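## Task

Remove the plate from inside the bubble wrap and place it on top of the stack of plates next to the wrap, with its eating surface facing up. The bubble wrap must stay on the table.

## Robot and tools

ROBOT. There are two arms. left_arm has its base at about (-0.048, +0.332, 0) m and right_arm at about (+0.008, -0.414, 0) m in the scene frame. right_arm carries a right hand and left_arm carries a mirrored left hand. Each hand has an index, middle and ring finger plus a thumb, driven by sixteen motors in total.

FRAMES. Scene frame: the origin is at table height, midway between the two bases. +z points up, +x points out over the table, and left_arm is on the +y side; image left and right do not match these names. Reported hand poses and velocities use each arm's own base frame. Fixed cameras and the table use the scene frame. Offsets are measured along the current Hand target's own axes: +z runs along the straight fingers toward the tips, and +y points out of the palm face. On the right hand +x points across the palm away from the thumb; on the left hand +x points toward the thumb. A rigid mast sticks out at the wrist on the palm side and can strike objects.

ROW LAYOUT. Every row is 48 numbers, each in [-1, 1], and the list always covers both arms. The order is: left dx, dy, dz, rx, ry, rz; then sixteen left hand goals; then left current_limit and speed; then the same 24 numbers for the right arm. The six pose numbers are an offset from that arm's Hand target as it stood when the action or move began, not from the previous row. 1.0 equals 0.6 m of travel or 180 degrees of turn, and rx, ry, rz together form one rotation vector. Sending six zeros asks the arm to return to its Hand target, and repeating an offset in a later call moves the arm further.

HAND NUMBERS. The motor order is index_mcp, index_abd, index_pip, index_dip, thumb_cmc, thumb_axl, thumb_mcp, thumb_ipl, middle_mcp, middle_abd, middle_pip, middle_dip, ring_mcp, ring_abd, ring_pip, ring_dip. Each value is an absolute goal angle scaled between the hinge's stops. Moving toward -1 curls a finger toward the palm, and for thumb_cmc it swings the thumb in front of the palm. Straight positions: _mcp +0.75, _abd 0.00, _pip +0.58, _dip +0.70, thumb_cmc +0.71, thumb_axl +0.68, thumb_mcp +0.23, thumb_ipl +0.17. A 0 is a real goal, not a hold. To leave a hand unchanged, send back its hand_goal, hand_current_limit and hand_speed. current_limit maps -1..+1 onto 0..550 mA. speed sets the goal rate to (speed+1)/2 of 8.5 rad/s. Starting values are current_limit +0.4 and speed -0.6. A finger only squeezes while its goal lies past the surface it touches. If a motor stays at 495 mA or more for 5 s, it shuts down for 10 s.

TOOLS.
execute_actions(actions, cameras): actions is a list of actions, each with up to 15 rows. Each row lasts 1/30 s, and a short table repeats its last row until the 15 steps are used. An empty list returns the state plus images.
move(target, speed, blend, stop_force, zero, blocking, cameras): drives each hand point in a straight line to target. target is one 48-number row or a list of up to 15 rows, all offsets from the same starting Hand targets. speed is in m/s, from 0.002 to 3.6, default 0.25, and turns are limited to twice that in rad/s. blend is a corner-rounding distance in metres; 0 means stop at each target. stop_force is in N, from 3 to 120, and ends an arm's path when it feels that much push. Leave stop_force out when moving off a contact or while rotating. zero (default true) re-zeroes the sensor first. blocking=false returns early and cannot be combined with stop_force. A whole move is capped at 10 s. The result adds a move: line such as done, off_target, moving, held or fault, plus the limits that acted.
wait(seconds 0 to 10, cameras): holds the last commands. stop(cameras): brakes a running move.
zoom_image(camera, region [x0, y0, x1, y1], at most 504 by 504 pixels): gives a closer view of the latest image. zero_wrist_force(arm) re-zeroes that arm's sensor. finished_scene(scene 1 or 2) ends the scene and cannot be undone.
Cameras: cam_head_left, cam_head_right, cam_high, cam_low, cam_left_wrist, cam_right_wrist, each 896x504; ["all"] requests all of them.

RESULTS. These report end_effector_position (m), quaternion and velocities in the base frame, and the Hand target that the next offsets start from. The hand point often stops short of it; close the gap by sending the missing distance. Joint positions and torques are also listed. Wrist force and torque are given in end effector axes, with a peak line. Hand readings are hand_goal, hand_measured, hand_current_ma and hand_state, which is moving, goal, blocked or overload. MOTOR HOT warns of heat, and at 85 °C the arm brakes for 30 to 60 s.

CAUTIONS. Commanded orientation is clipped to within 32 degrees of the current one. The arms are stiff, so even a small overshoot into a hard surface can fault them. An arm stops for 10 s if a joint exceeds its load limit (wrist joints 25.4 N m, others 136 N m) or if the outside force reaches about 150 N. Do not let the arms or hands touch or grip each other. Route paths around an arm's own base, not close past it. Move slowly when in contact. Never drop or fling the plate, never slam anything, and keep everything on the table. Confirm with cameras that the plate sits eating side up on the stack before calling finished_scene.

Each tool is called after "Emit:" in YAML: its name, and indented under it one key for each argument.

## Session

Emit:
execute_actions:
  actions: []

Scene clock: 0.00 s.
left_arm: end_effector_position=(+0.5548, +0.2059, +0.2458) hand_goal=(+0.754, +0.000, +0.576, +0.696, +0.714, +0.678, +0.226, +0.168, +0.754, +0.000, +0.576, +0.696, +0.754, +0.000, +0.576, +0.696) hand_measured=(+0.754, +0.000, +0.576, +0.696, +0.714, +0.678, +0.226, +0.168, +0.754, +0.000, +0.576, +0.696, +0.754, +0.000, +0.576, +0.696) hand_current_ma=(+0, +0, +0, +0, +0, +0, +0, +0, +0, +0, +0, +0, +0, +0, +0, +0) hand_state=(goal, goal, goal, goal, goal, goal, goal, goal, goal, goal, goal, goal, goal, goal, goal, goal) hand_current_limit=0.40 hand_speed=-0.60 end_effector_quat_wxyz=(+0.269, +0.869, -0.247, -0.335) | right_arm: end_effector_position=(+0.5629, +0.5625, +0.1740) hand_goal=(+0.754, +0.000, +0.576, +0.696, +0.714, +0.678, +0.226, +0.168, +0.754, +0.000, +0.576, +0.696, +0.754, +0.000, +0.576, +0.696) hand_measured=(+0.754, +0.000, +0.576, +0.696, +0.714, +0.678, +0.226, +0.168, +0.754, +0.000, +0.576, +0.696, +0.754, +0.000, +0.576, +0.696) hand_current_ma=(+0, +0, +0, +0, +0, +0, +0, +0, +0, +0, +0, +0, +0, +0, +0, +0) hand_state=(goal, goal, goal, goal, goal, goal, goal, goal, goal, goal, goal, goal, goal, goal, goal, goal) hand_current_limit=0.40 hand_speed=-0.60 end_effector_quat_wxyz=(+0.056, +0.304, +0.940, +0.146)
Joint positions: left_arm=[3.759 -2.493 -0.637 -2.458 1.738 -3.62] | right_arm=[0.579 -1.089 1.632 -2.413 -1.477 -0.351]
Joint velocities: within noise
Joint torques (N m): no reading
Wrist force (N): no reading
Wrist torque (N m): no reading
Wrist force, peak (N): no reading
Hand target: left_arm +0.5548, +0.2059, +0.2458; +0.269, +0.869, -0.247, -0.335 | right_arm +0.5629, +0.5625, +0.1740; +0.056, +0.304, +0.940, +0.146

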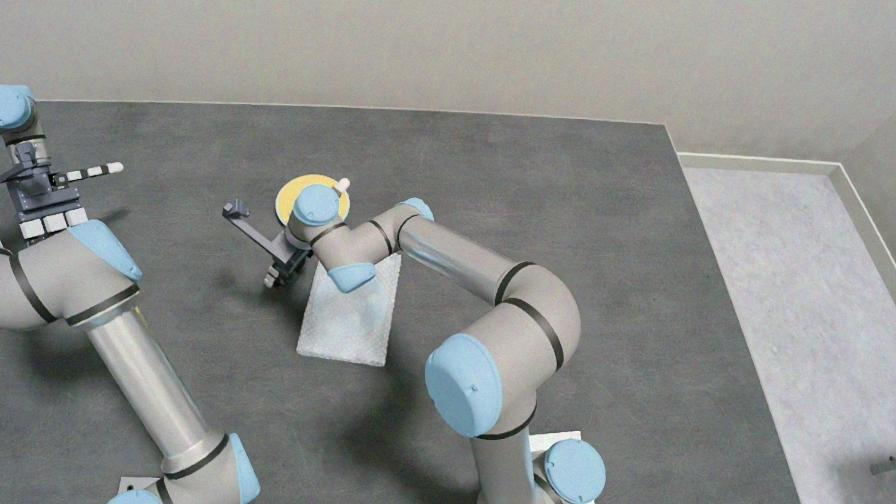

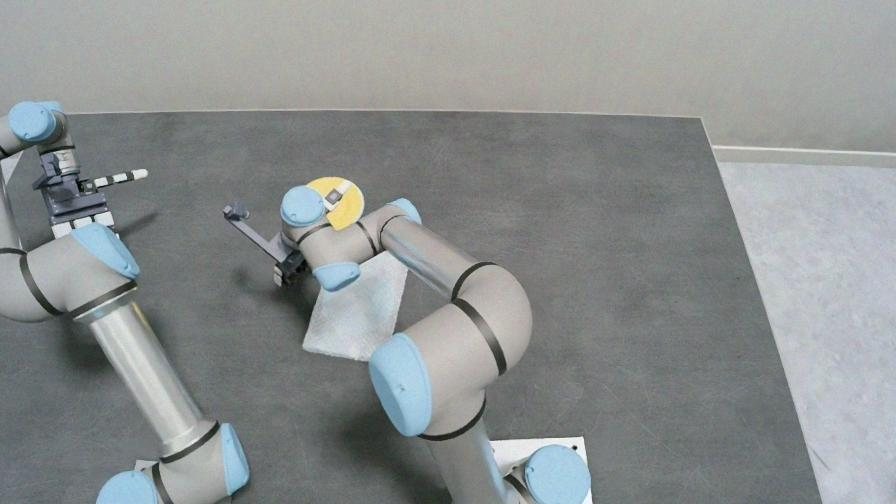

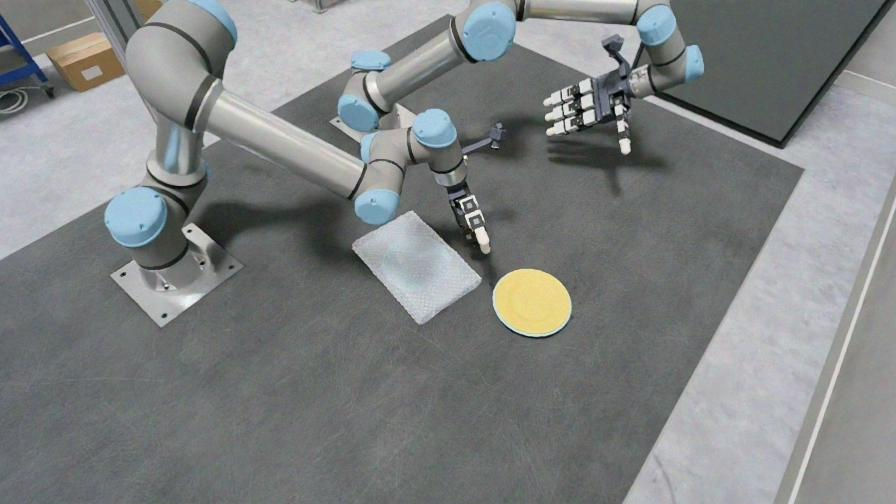

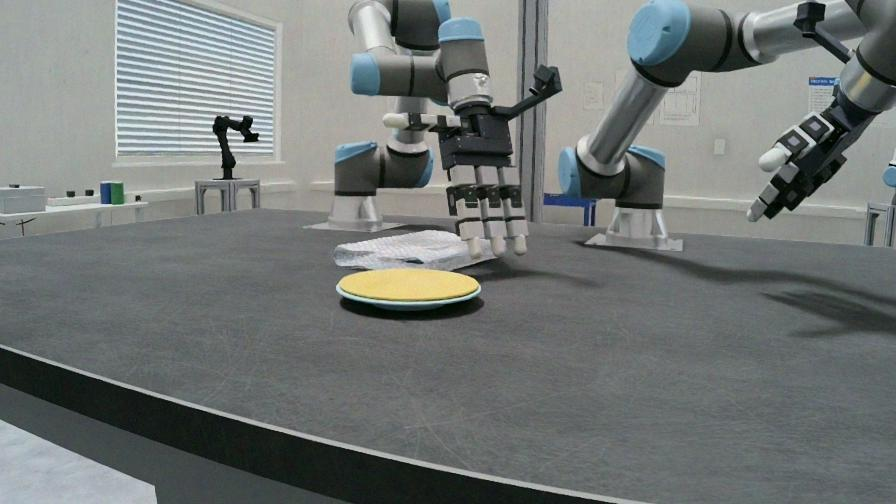

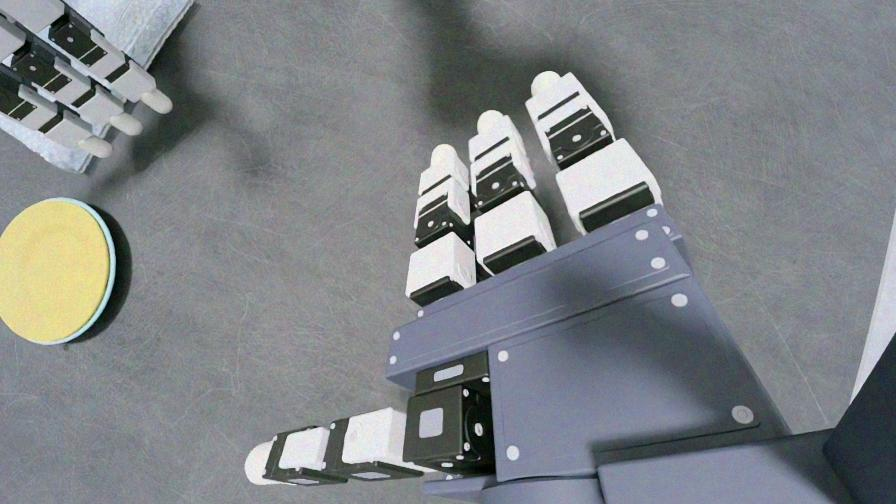

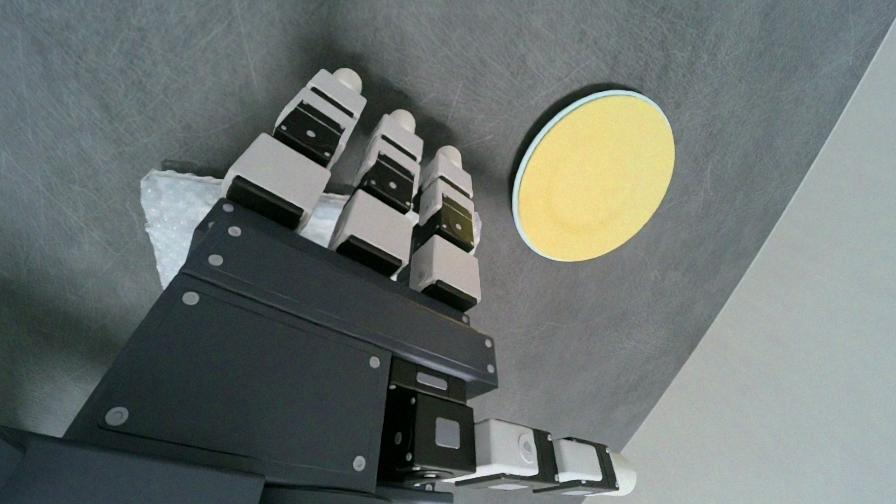

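Emit:
zoom_image:
  camera: "cam_high"
  region: [340, 190, 600, 350]

Emit:
zoom_image:
  camera: "cam_low"
  region: [300, 200, 560, 340]

Scaled by 1.938 from the camera's 896x504 image, which has a finer 1280x720 frame.

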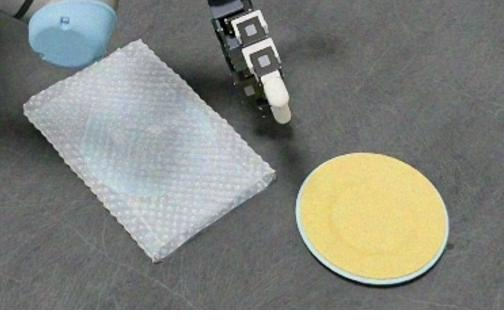

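Scaled by 1.938 from the camera's 896x504 image, which has a finer 1280x720 frame.

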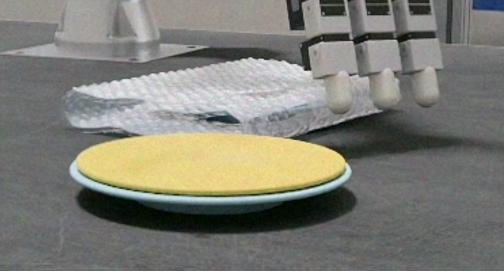

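Emit:
move:
  target:
    - [0,0,0,0,0,0,0.754,0,0.576,0.696,0.714,0.678,0.226,0.168,0.754,0,0.576,0.696,0.754,0,0.576,0.696,0.4,-0.6,-0.004,0.077,-0.238,0,0,0,0.754,0,0.576,0.696,0.714,0.678,0.226,0.168,0.754,0,0.576,0.696,0.754,0,0.576,0.696,0.4,-0.6]
    - [0,0,0,0,0,0,0.754,0,0.576,0.696,0.714,0.678,0.226,0.168,0.754,0,0.576,0.696,0.754,0,0.576,0.696,0.4,-0.6,-0.212,-0.467,-0.41,0,0,0,0.754,0,0.576,0.696,0.714,0.678,0.226,0.168,0.754,0,0.576,0.696,0.754,0,0.576,0.696,0.4,-0.6]
  blend: [0.03,0]
  speed: 0.25
  cameras: ["all"]

Scene clock: 3.67 s.
left_arm: end_effector_position=(+0.5548, +0.2059, +0.2458) hand_goal=(+0.754, +0.000, +0.576, +0.696, +0.714, +0.678, +0.226, +0.168, +0.754, +0.000, +0.576, +0.696, +0.754, +0.000, +0.576, +0.696) hand_measured=(+0.756, +0.000, +0.576, +0.696, +0.718, +0.678, +0.226, +0.168, +0.756, +0.000, +0.576, +0.696, +0.756, +0.000, +0.576, +0.696) hand_current_ma=(+8, +0, +2, +0, +9, -2, -2, -1, +8, +0, +2, +0, +9, +0, +2, +0) hand_state=(goal, goal, goal, goal, goal, goal, goal, goal, goal, goal, goal, goal, goal, goal, goal, goal) hand_current_limit=0.40 hand_speed=-0.60 end_effector_quat_wxyz=(+0.269, +0.869, -0.247, -0.335) | right_arm: end_effector_position=(+0.4623, +0.2124, +0.3239) hand_goal=(+0.754, +0.000, +0.576, +0.696, +0.714, +0.678, +0.226, +0.168, +0.754, +0.000, +0.576, +0.696, +0.754, +0.000, +0.576, +0.696) hand_measured=(+0.754, +0.000, +0.576, +0.696, +0.714, +0.678, +0.224, +0.168, +0.754, +0.000, +0.576, +0.696, +0.754, +0.000, +0.576, +0.696) hand_current_ma=(+0, +0, +0, +0, +0, +0, +0, +0, +0, +0, +0, +0, +0, +0, +0, +0) hand_state=(goal, goal, goal, goal, goal, goal, goal, goal, goal, goal, goal, goal, goal, goal, goal, goal) hand_current_limit=0.40 hand_speed=-0.60 end_effector_quat_wxyz=(+0.056, +0.304, +0.940, +0.146)
Joint positions: left_arm=[3.759 -2.493 -0.637 -2.458 1.738 -3.62] | right_arm=[-0.081 -1.913 2.079 -1.919 -1.314 -1.002]
Joint torques (N m): left_arm=[-0.35 55.64 20.62 0.18 0.18 -0.13] | right_arm=[-11.97 -17.44 -11.61 -0.77 2.94 -2.04]
Wrist force (N): left_arm=[-0.1 0.1 -0.3] | right_arm=[0.1 0.0 0.0]
Wrist torque (N m): left_arm=[0.04 0.01 -0.02] | right_arm=[0.00 -0.02 0.16]
Wrist force, peak (N): left_arm=[-0.6 -0.5 -0.3] | right_arm=[0.3 1.8 -1.2]
Hand target: left_arm +0.5548, +0.2059, +0.2458; +0.269, +0.869, -0.247, -0.335 | right_arm +0.4623, +0.2123, +0.3239; +0.056, +0.304, +0.940, +0.146
Off the commanded pose: left_arm 0.000 m, 0 deg | right_arm 0.000 m, 0 deg.
move: done
camera_calibration:
cam_right_wrist: T_world_to_cam=[[0.978934, 0.0483226, 0.198375, -0.499635], [-0.0687099, -0.836954, 0.542943, -0.0152709], [0.192267, -0.545136, -0.816002, 0.414975], [0, 0, 0, 1]] pos_world=[0.408274, 0.23758, 0.446026]

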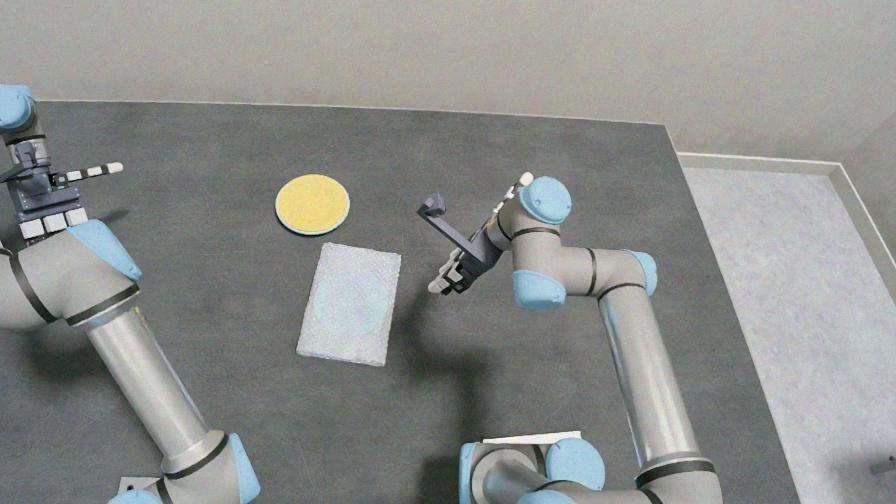

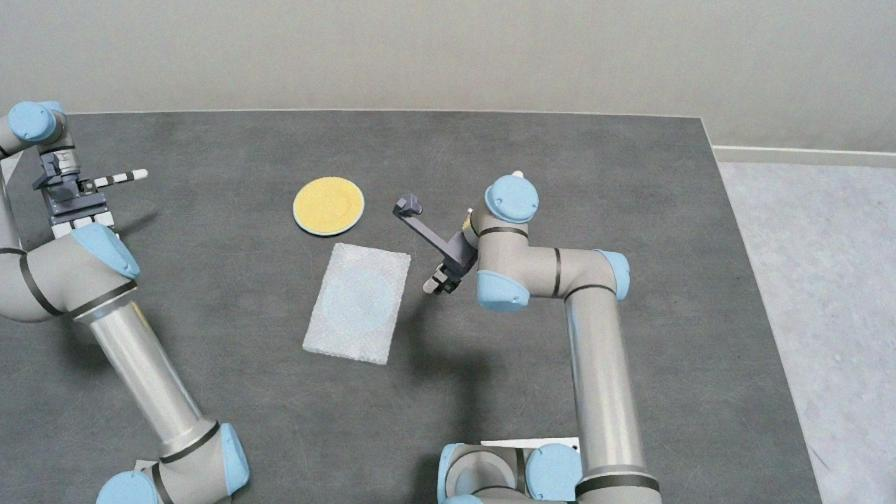

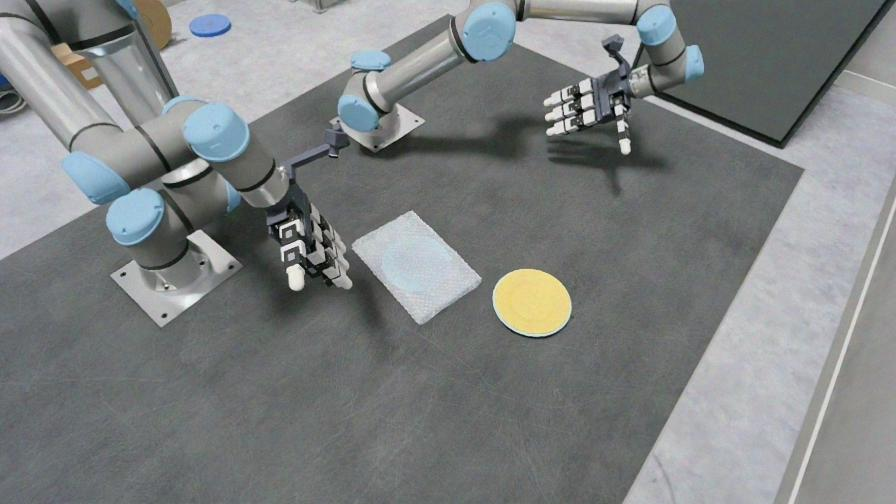

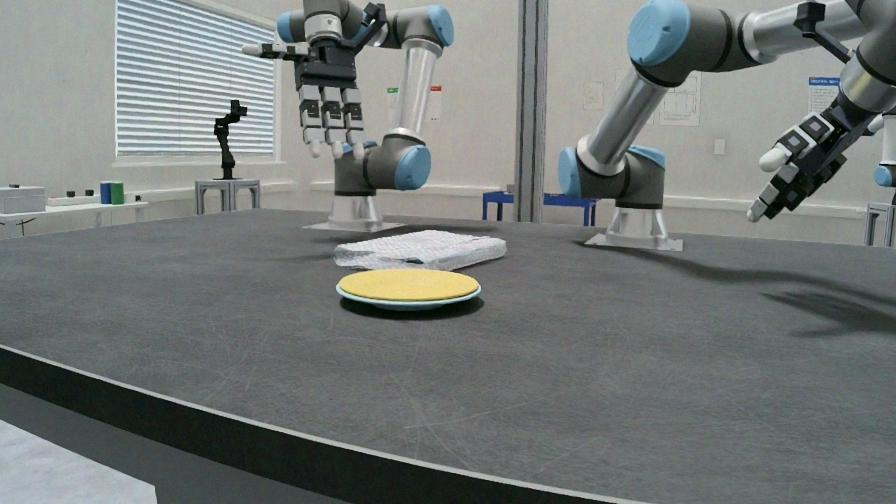

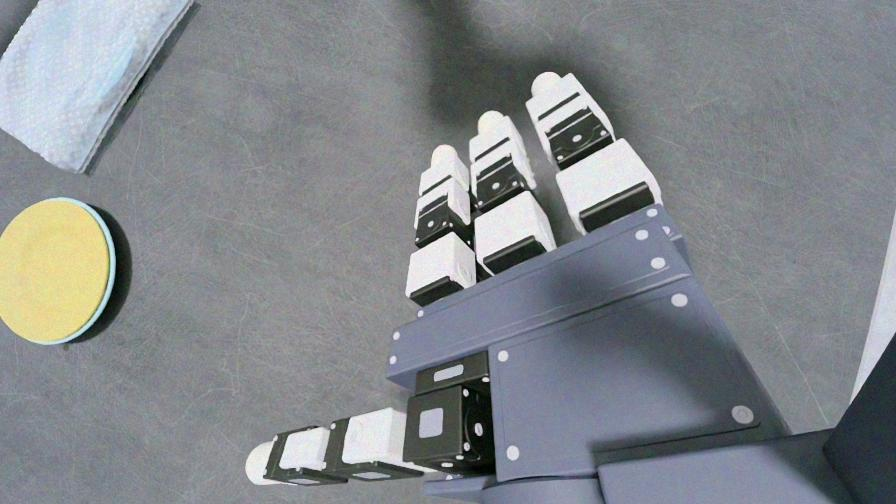

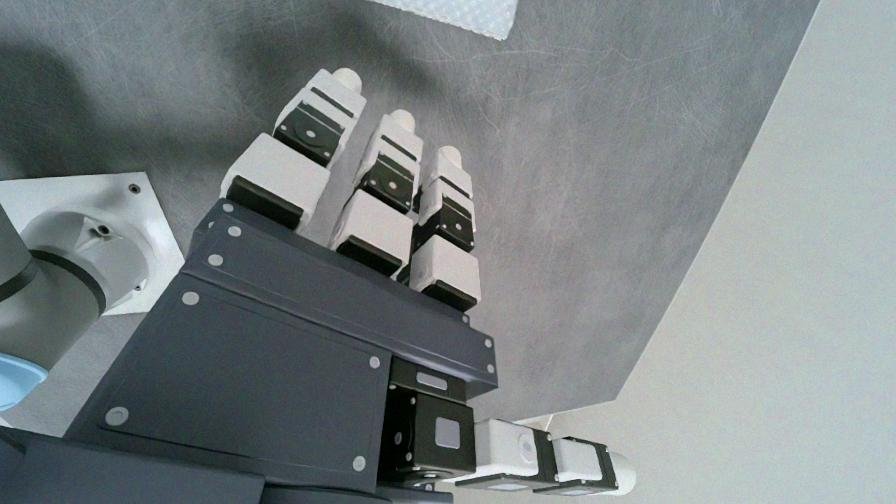

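Emit:
zoom_image:
  camera: "cam_high"
  region: [340, 200, 500, 340]

Emit:
zoom_image:
  camera: "cam_head_left"
  region: [280, 230, 420, 370]

Emit:
zoom_image:
  camera: "cam_low"
  region: [320, 215, 520, 315]

Emit:
zoom_image:
  camera: "cam_left_wrist"
  region: [0, 0, 220, 180]

Scaled by 3.150 from the camera's 896x504 image, which has a finer 1280x720 frame.

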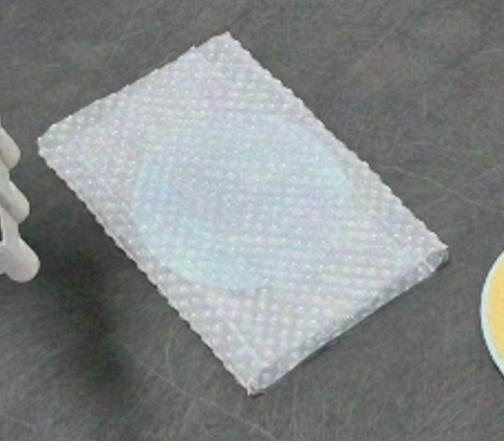

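Scaled by 3.600 from the camera's 896x504 image, which has a finer 1280x720 frame.

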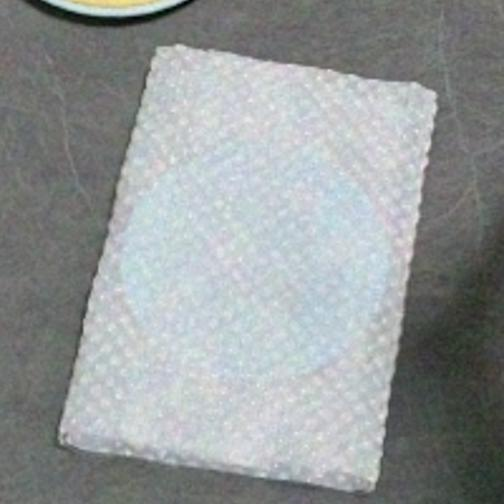

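Scaled by 2.520 from the camera's 896x504 image, which has a finer 1280x720 frame.

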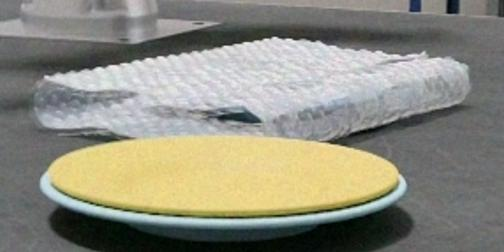

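Scaled by 2.291 from the camera's 896x504 image, which has a finer 1280x720 frame.

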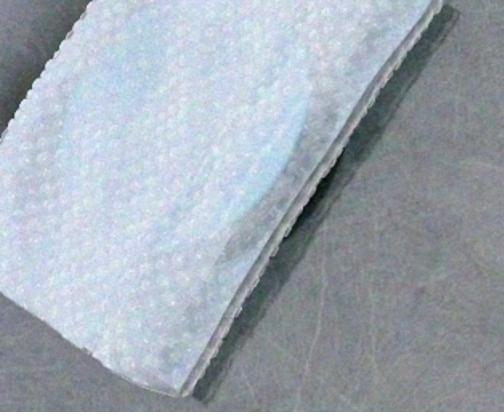

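Emit:
move:
  target: [0.284,0.3425,0.141,0,0,0,0.754,0,0.576,0.696,0.714,0.678,0.226,0.168,0.754,0,0.576,0.696,0.754,0,0.576,0.696,0.4,-0.6,0.052,0.013,0.179,0,0,0,0.754,0,0.576,0.696,0.714,0.678,0.226,0.168,0.754,0,0.576,0.696,0.754,0,0.576,0.696,0.4,-0.6]
  cameras: ["cam_left_wrist","cam_right_wrist"]

Emit:
zoom_image:
  camera: "cam_left_wrist"
  region: [0, 0, 504, 400]

Emit:
zoom_image:
  camera: "cam_right_wrist"
  region: [250, 0, 600, 200]

Scene clock: 6.23 s.
left_arm: end_effector_position=(+0.5549, -0.0740, +0.2460) hand_goal=(+0.754, +0.000, +0.576, +0.696, +0.714, +0.678, +0.226, +0.168, +0.754, +0.000, +0.576, +0.696, +0.754, +0.000, +0.576, +0.696) hand_measured=(+0.758, +0.000, +0.576, +0.696, +0.718, +0.678, +0.226, +0.168, +0.758, +0.000, +0.576, +0.696, +0.758, +0.000, +0.576, +0.696) hand_current_ma=(+11, +0, +2, +0, +12, -2, -2, -1, +11, +0, +2, +0, +12, +0, +2, +0) hand_state=(goal, goal, goal, goal, goal, goal, goal, goal, goal, goal, goal, goal, goal, goal, goal, goal) hand_current_limit=0.40 hand_speed=-0.60 end_effector_quat_wxyz=(+0.269, +0.869, -0.247, -0.335) | right_arm: end_effector_position=(+0.4622, +0.2624, +0.2237) hand_goal=(+0.754, +0.000, +0.576, +0.696, +0.714, +0.678, +0.226, +0.168, +0.754, +0.000, +0.576, +0.696, +0.754, +0.000, +0.576, +0.696) hand_measured=(+0.754, +0.000, +0.576, +0.696, +0.714, +0.678, +0.224, +0.168, +0.754, +0.000, +0.576, +0.696, +0.754, +0.000, +0.576, +0.696) hand_current_ma=(+0, +0, +0, +0, +0, +0, +0, +0, +0, +0, +0, +0, +0, +0, +0, +0) hand_state=(goal, goal, goal, goal, goal, goal, goal, goal, goal, goal, goal, goal, goal, goal, goal, goal) hand_current_limit=0.40 hand_speed=-0.60 end_effector_quat_wxyz=(+0.056, +0.304, +0.940, +0.146)
Joint positions: left_arm=[3.424 -2.25 -1.068 -2.279 1.479 -3.833] | right_arm=[0.061 -1.765 2.258 -2.279 -1.342 -0.858]
Joint torques (N m): left_arm=[-14.87 60.6 8.89 1.61 -2.61 -1.64] | right_arm=[12.24 -2.18 -8.96 -4.93 -1.76 1.19]
Wrist force (N): left_arm=[0.3 -0.6 -0.1] | right_arm=[-0.2 -0.2 0.4]
Wrist torque (N m): left_arm=[-0.07 -0.06 0.05] | right_arm=[-0.04 0.00 -0.08]
Wrist force, peak (N): left_arm=[-1.2 -1.6 -0.2] | right_arm=[0.1 0.3 -1.1]
Hand target: left_arm +0.5549, -0.0742, +0.2460; +0.269, +0.869, -0.247, -0.335 | right_arm +0.4623, +0.2624, +0.2236; +0.056, +0.304, +0.940, +0.146
Off the commanded pose: left_arm 0.000 m, 0 deg | right_arm 0.000 m, 0 deg.
move: done
camera_calibration:
cam_left_wrist: T_world_to_cam=[[-0.387626, 0.920587, -0.0476048, 0.263685], [0.919826, 0.38288, -0.0855805, -0.508769], [-0.0605574, -0.0769613, -0.995193, 0.400662], [0, 0, 0, 1]] pos_world=[0.594453, -0.0171117, 0.367748]
cam_right_wrist: T_world_to_cam=[[0.978934, 0.0483193, 0.198377, -0.482055], [-0.0687137, -0.836954, 0.542943, 0.0810289], [0.192267, -0.545136, -0.816003, 0.360406], [0, 0, 0, 1]] pos_world=[0.408174, 0.28758, 0.345726]
Images, in order (width x height): cam_left_wrist 896x504, cam_right_wrist 896x504.

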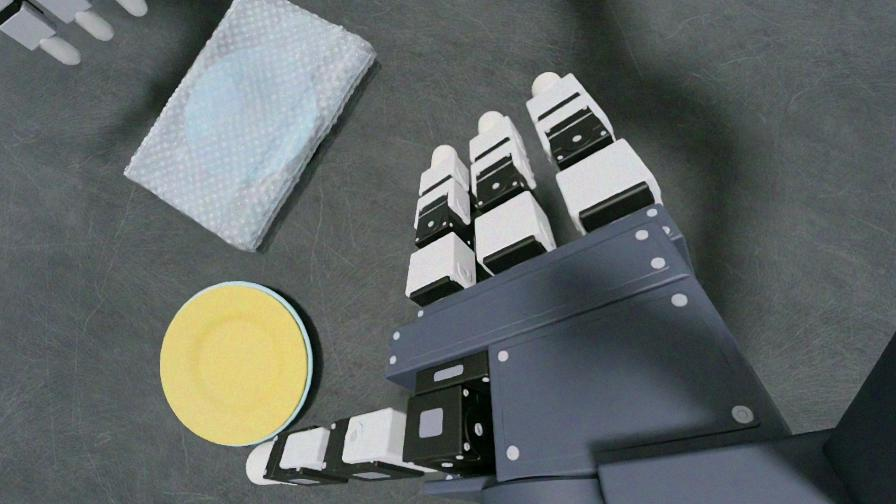

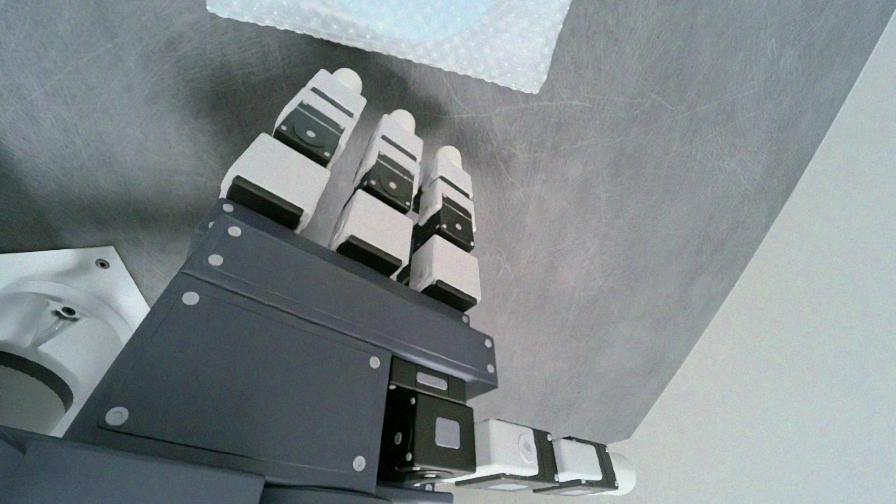

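Scaled by 1.000.

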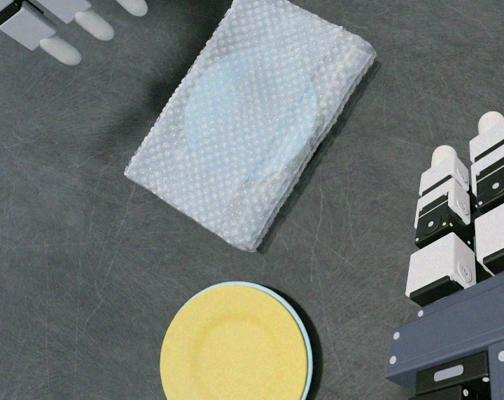

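Scaled by 1.440 from the camera's 896x504 image, which has a finer 1280x720 frame.

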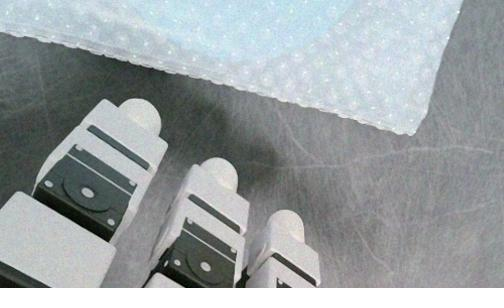

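Emit:
zoom_image:
  camera: "cam_left_wrist"
  region: [110, 0, 390, 256]

Emit:
zoom_image:
  camera: "cam_left_wrist"
  region: [220, 100, 340, 260]

Scaled by 1.800 from the camera's 896x504 image, which has a finer 1280x720 frame.

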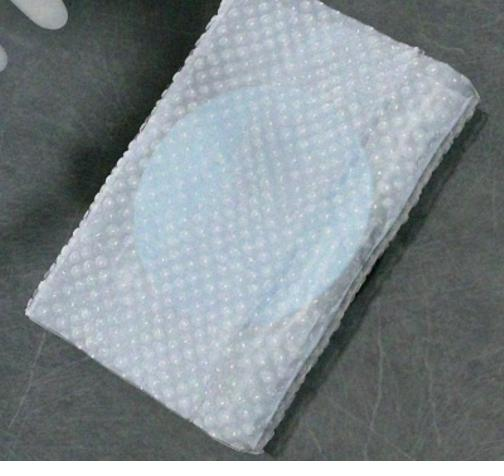

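Scaled by 3.150 from the camera's 896x504 image, which has a finer 1280x720 frame.

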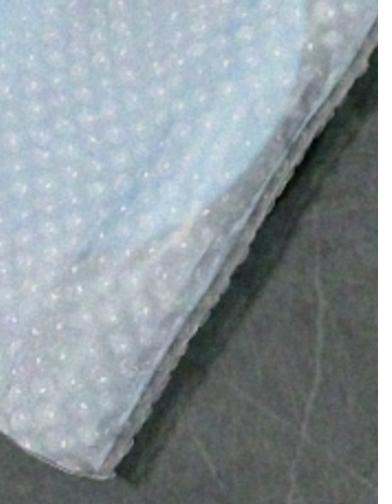

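Emit:
move:
  target: [0.316,-0.0187,-0.045,-0.222,0,0,0.754,0,0.576,0.696,0.714,0.678,0.226,0.168,0.754,0,0.576,0.696,0.754,0,0.576,0.696,0.4,-0.6,0,0,0,0,0,0,0.754,0,0.576,0.696,0.714,0.678,0.226,0.168,0.754,0,0.576,0.696,0.754,0,0.576,0.696,0.4,-0.6]
  cameras: ["cam_left_wrist","cam_high"]

Emit:
zoom_image:
  camera: "cam_left_wrist"
  region: [100, 0, 500, 300]

Scene clock: 10.47 s.
left_arm: end_effector_position=(+0.7011, -0.1731, +0.1709) hand_goal=(+0.754, +0.000, +0.576, +0.696, +0.714, +0.678, +0.226, +0.168, +0.754, +0.000, +0.576, +0.696, +0.754, +0.000, +0.576, +0.696) hand_measured=(+0.760, +0.000, +0.576, +0.696, +0.720, +0.678, +0.226, +0.168, +0.760, +0.000, +0.576, +0.696, +0.760, +0.000, +0.576, +0.696) hand_current_ma=(+19, +0, +2, +0, +18, -2, -2, -1, +18, +0, +2, +0, +20, +0, +2, +0) hand_state=(goal, goal, goal, goal, goal, goal, goal, goal, goal, goal, goal, goal, goal, goal, goal, goal) hand_current_limit=0.40 hand_speed=-0.60 end_effector_quat_wxyz=(+0.550, +0.725, -0.117, -0.399) | right_arm: end_effector_position=(+0.4623, +0.2624, +0.2236) hand_goal=(+0.754, +0.000, +0.576, +0.696, +0.714, +0.678, +0.226, +0.168, +0.754, +0.000, +0.576, +0.696, +0.754, +0.000, +0.576, +0.696) hand_measured=(+0.754, +0.000, +0.576, +0.696, +0.714, +0.678, +0.224, +0.168, +0.754, +0.000, +0.576, +0.696, +0.754, +0.000, +0.576, +0.696) hand_current_ma=(+0, +0, +0, +0, +0, +0, +0, +0, +0, +0, +0, +0, +0, +0, +0, +0) hand_state=(goal, goal, goal, goal, goal, goal, goal, goal, goal, goal, goal, goal, goal, goal, goal, goal) hand_current_limit=0.40 hand_speed=-0.60 end_effector_quat_wxyz=(+0.056, +0.304, +0.940, +0.146)
Joint positions: left_arm=[3.344 -2.927 -0.293 -2.97 0.992 -3.659] | right_arm=[0.061 -1.765 2.258 -2.279 -1.342 -0.858]
Joint torques (N m): left_arm=[-13.98 49.27 29.97 -2.83 2.42 1.6] | right_arm=[10.72 -2.41 -9.56 -5.32 -1.71 1.38]
Wrist force (N): left_arm=[-0.5 -0.6 -0.7] | right_arm=[0.0 -0.1 -0.2]
Wrist torque (N m): left_arm=[-0.04 0.12 -0.22] | right_arm=[0.02 0.00 -0.06]
Wrist force, peak (N): left_arm=[-0.1 -1.2 -0.9] | right_arm=[-0.1 0.0 -0.5]
Hand target: left_arm +0.7011, -0.1731, +0.1709; +0.550, +0.725, -0.117, -0.399 | right_arm +0.4623, +0.2624, +0.2236; +0.056, +0.304, +0.940, +0.146
Off the commanded pose: left_arm 0.000 m, 0 deg | right_arm 0.000 m, 0 deg.
move: done
camera_calibration:
cam_left_wrist: T_world_to_cam=[[-0.702223, 0.686408, -0.189014, 0.612195], [0.623541, 0.464809, -0.628609, -0.297043], [-0.343627, -0.559282, -0.754403, 0.40092], [0, 0, 0, 1]] pos_world=[0.752883, -0.05792, 0.231445]
Images, in order (width x height): cam_high 896x504, cam_left_wrist 896x504.

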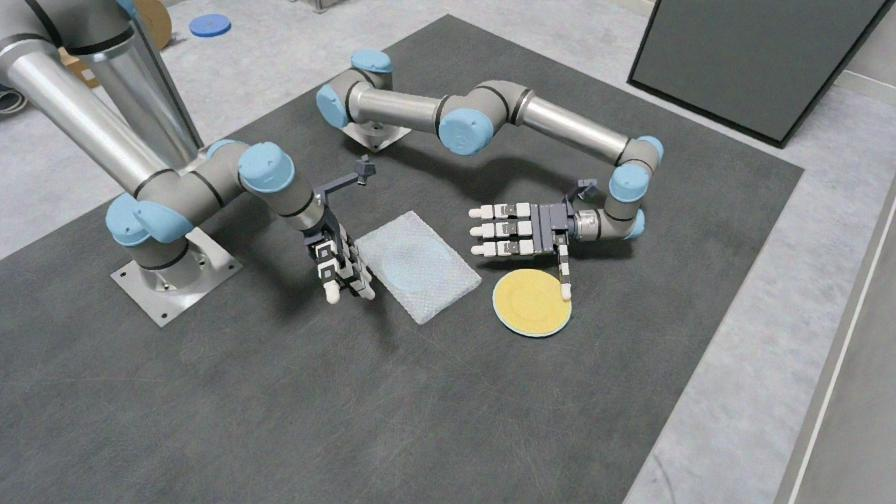

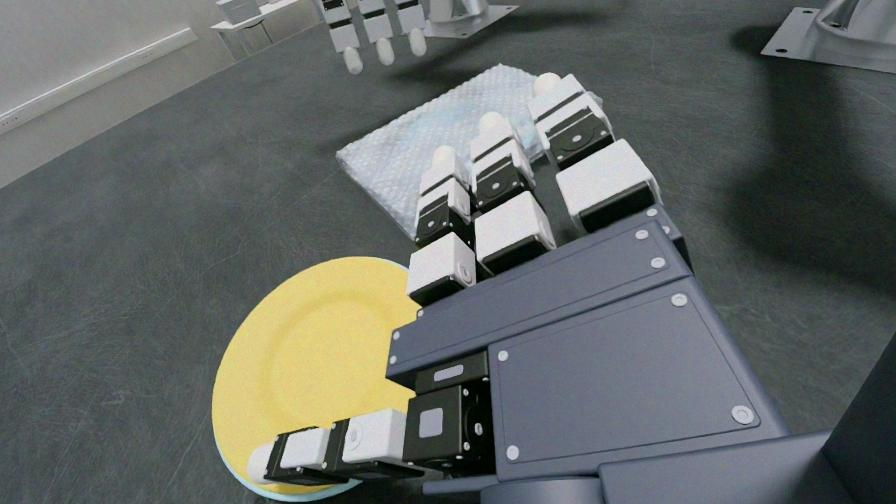

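Scaled by 1.260 from the camera's 896x504 image, which has a finer 1280x720 frame.

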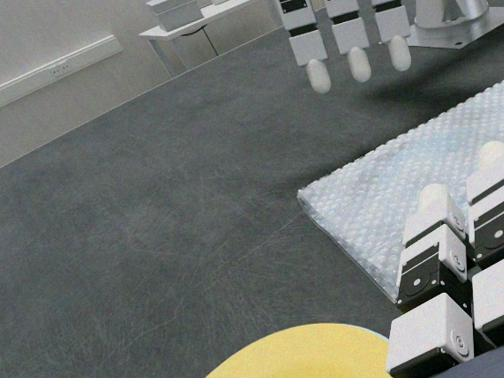

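Emit:
move:
  target: [-0.14,-0.089,0.002,0,0,0,0.754,0,0.576,0.696,0.714,0.678,0.226,0.168,0.754,0,0.576,0.696,0.754,0,0.576,0.696,0.4,-0.6,0,0,0,0,0,0,0.754,0,0.576,0.696,0.714,0.678,0.226,0.168,0.754,0,0.576,0.696,0.754,0,0.576,0.696,0.4,-0.6]
  cameras: ["cam_left_wrist"]

Emit:
zoom_image:
  camera: "cam_left_wrist"
  region: [150, 30, 450, 280]

Scene clock: 11.93 s.
left_arm: end_effector_position=(+0.6310, -0.1032, +0.1609) hand_goal=(+0.754, +0.000, +0.576, +0.696, +0.714, +0.678, +0.226, +0.168, +0.754, +0.000, +0.576, +0.696, +0.754, +0.000, +0.576, +0.696) hand_measured=(+0.760, +0.000, +0.576, +0.696, +0.720, +0.678, +0.226, +0.168, +0.760, +0.000, +0.576, +0.696, +0.760, +0.000, +0.576, +0.696) hand_current_ma=(+21, +0, +2, +0, +20, -2, -2, -1, +20, +0, +2, +0, +23, +0, +2, +0) hand_state=(goal, goal, goal, goal, goal, goal, goal, goal, goal, goal, goal, goal, goal, goal, goal, goal) hand_current_limit=0.40 hand_speed=-0.60 end_effector_quat_wxyz=(+0.550, +0.725, -0.117, -0.399) | right_arm: end_effector_position=(+0.4623, +0.2624, +0.2236) hand_goal=(+0.754, +0.000, +0.576, +0.696, +0.714, +0.678, +0.226, +0.168, +0.754, +0.000, +0.576, +0.696, +0.754, +0.000, +0.576, +0.696) hand_measured=(+0.754, +0.000, +0.576, +0.696, +0.714, +0.678, +0.224, +0.168, +0.754, +0.000, +0.576, +0.696, +0.754, +0.000, +0.576, +0.696) hand_current_ma=(+0, +0, +0, +0, +0, +0, +0, +0, +0, +0, +0, +0, +0, +0, +0, +0) hand_state=(goal, goal, goal, goal, goal, goal, goal, goal, goal, goal, goal, goal, goal, goal, goal, goal) hand_current_limit=0.40 hand_speed=-0.60 end_effector_quat_wxyz=(+0.056, +0.304, +0.940, +0.146)
Joint positions: left_arm=[3.453 -2.665 -0.854 -2.676 1.101 -3.648] | right_arm=[0.061 -1.765 2.258 -2.279 -1.342 -0.858]
Joint torques (N m): left_arm=[12.98 67.85 6.5 -0.01 -2.51 -1.77] | right_arm=[11.12 -2.36 -10.85 -5.17 -1.89 1.4]
Wrist force (N): left_arm=[-0.2 -0.7 -0.6] | right_arm=[0.3 -0.2 -0.1]
Wrist torque (N m): left_arm=[-0.05 0.08 0.02] | right_arm=[-0.01 -0.04 -0.05]
Wrist force, peak (N): left_arm=[-1.4 -1.3 -0.4] | right_arm=[0.2 0.1 -0.4]
Hand target: left_arm +0.6310, -0.1032, +0.1609; +0.550, +0.725, -0.117, -0.399 | right_arm +0.4623, +0.2624, +0.2236; +0.056, +0.304, +0.940, +0.146
Off the commanded pose: left_arm 0.000 m, 0 deg | right_arm 0.000 m, 0 deg.
move: done
camera_calibration:
cam_left_wrist: T_world_to_cam=[[-0.702027, 0.686586, -0.189097, 0.513052], [0.623635, 0.464493, -0.62875, -0.2922], [-0.343857, -0.559327, -0.754265, 0.408543], [0, 0, 0, 1]] pos_world=[0.682883, 0.0119798, 0.221445]
Images, in order (width x height): cam_left_wrist 896x504.

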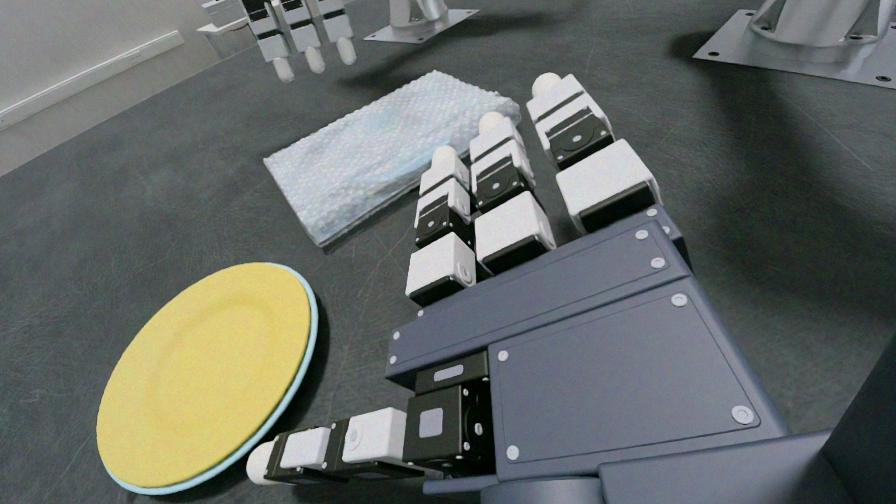

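Scaled by 1.680 from the camera's 896x504 image, which has a finer 1280x720 frame.

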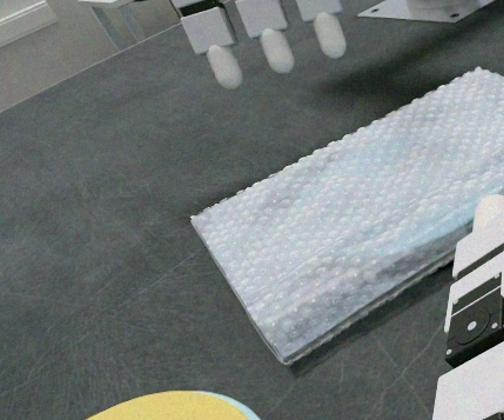

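Emit:
zoom_image:
  camera: "cam_left_wrist"
  region: [80, 240, 340, 504]

Emit:
execute_actions:
  actions: []
  cameras: ["cam_low","cam_high"]

Emit:
zoom_image:
  camera: "cam_low"
  region: [330, 250, 490, 320]

Emit:
zoom_image:
  camera: "cam_low"
  region: [330, 225, 520, 275]

Scaled by 1.909 from the camera's 896x504 image, which has a finer 1280x720 frame.

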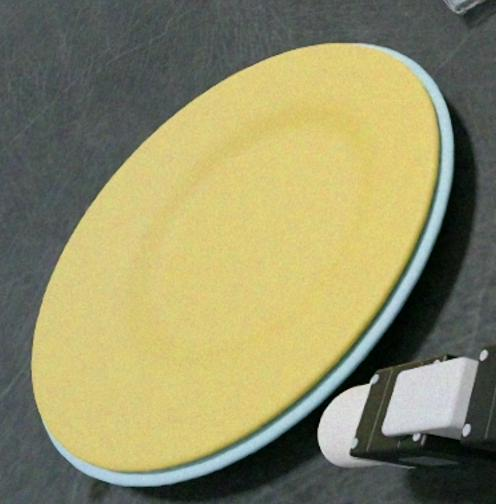

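Scene clock: 12.17 s.
left_arm: end_effector_position=(+0.6310, -0.1032, +0.1609) hand_goal=(+0.754, +0.000, +0.576, +0.696, +0.714, +0.678, +0.226, +0.168, +0.754, +0.000, +0.576, +0.696, +0.754, +0.000, +0.576, +0.696) hand_measured=(+0.760, +0.000, +0.576, +0.696, +0.720, +0.678, +0.226, +0.168, +0.760, +0.000, +0.576, +0.696, +0.760, +0.000, +0.576, +0.696) hand_current_ma=(+21, +0, +2, +0, +20, -2, -2, -1, +20, +0, +2, +0, +23, +0, +2, +0) hand_state=(goal, goal, goal, goal, goal, goal, goal, goal, goal, goal, goal, goal, goal, goal, goal, goal) hand_current_limit=0.40 hand_speed=-0.60 end_effector_quat_wxyz=(+0.550, +0.725, -0.117, -0.399) | right_arm: end_effector_position=(+0.4623, +0.2624, +0.2236) hand_goal=(+0.754, +0.000, +0.576, +0.696, +0.714, +0.678, +0.226, +0.168, +0.754, +0.000, +0.576, +0.696, +0.754, +0.000, +0.576, +0.696) hand_measured=(+0.754, +0.000, +0.576, +0.696, +0.714, +0.678, +0.224, +0.168, +0.754, +0.000, +0.576, +0.696, +0.754, +0.000, +0.576, +0.696) hand_current_ma=(+0, +0, +0, +0, +0, +0, +0, +0, +0, +0, +0, +0, +0, +0, +0, +0) hand_state=(goal, goal, goal, goal, goal, goal, goal, goal, goal, goal, goal, goal, goal, goal, goal, goal) hand_current_limit=0.40 hand_speed=-0.60 end_effector_quat_wxyz=(+0.056, +0.304, +0.940, +0.146)
Joint positions: left_arm=[3.453 -2.665 -0.854 -2.676 1.101 -3.648] | right_arm=[0.061 -1.765 2.258 -2.279 -1.342 -0.858]
Joint velocities: within noise
Joint torques (N m): left_arm=[12.56 68.89 6.62 -0.04 -2.52 -1.72] | right_arm=[11.07 -2.48 -11.66 -5.1 -1.75 1.27]
Wrist force (N): left_arm=[-0.6 -0.6 -0.7] | right_arm=[-0.2 0.1 -0.5]
Wrist torque (N m): left_arm=[-0.05 0.12 0.00] | right_arm=[0.06 0.02 -0.07]
Wrist force, peak (N): left_arm=[-0.6 -0.6 -0.7] | right_arm=[-0.2 0.1 -0.5]
Hand target: left_arm +0.6310, -0.1032, +0.1609; +0.550, +0.725, -0.117, -0.399 | right_arm +0.4623, +0.2624, +0.2236; +0.056, +0.304, +0.940, +0.146
Off the commanded pose: left_arm 0.000 m, 0 deg | right_arm 0.000 m, 0 deg.
Images, in order (width x height): cam_high 896x504, cam_low 896x504.

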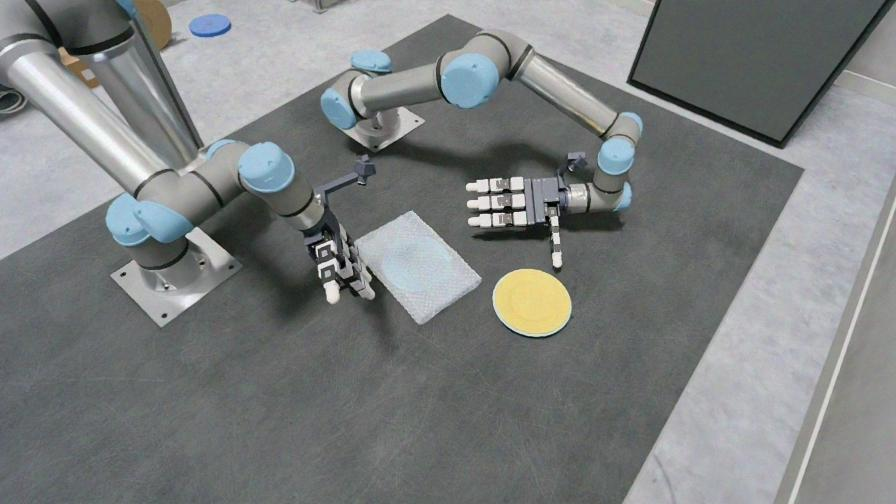

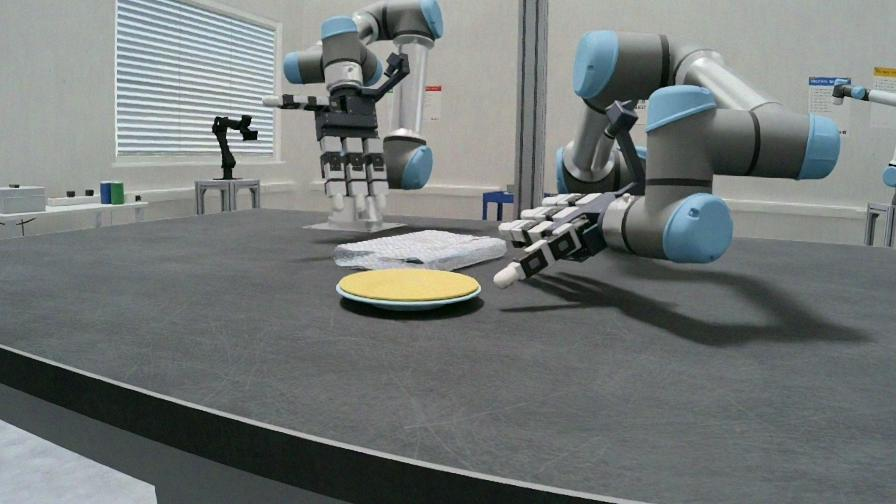

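Scaled by 3.150 from the camera's 896x504 image, which has a finer 1280x720 frame.

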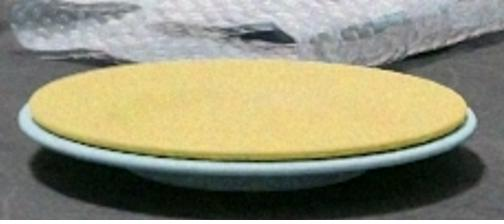

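Scaled by 2.653 from the camera's 896x504 image, which has a finer 1280x720 frame.

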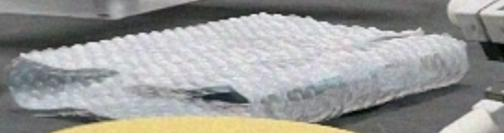

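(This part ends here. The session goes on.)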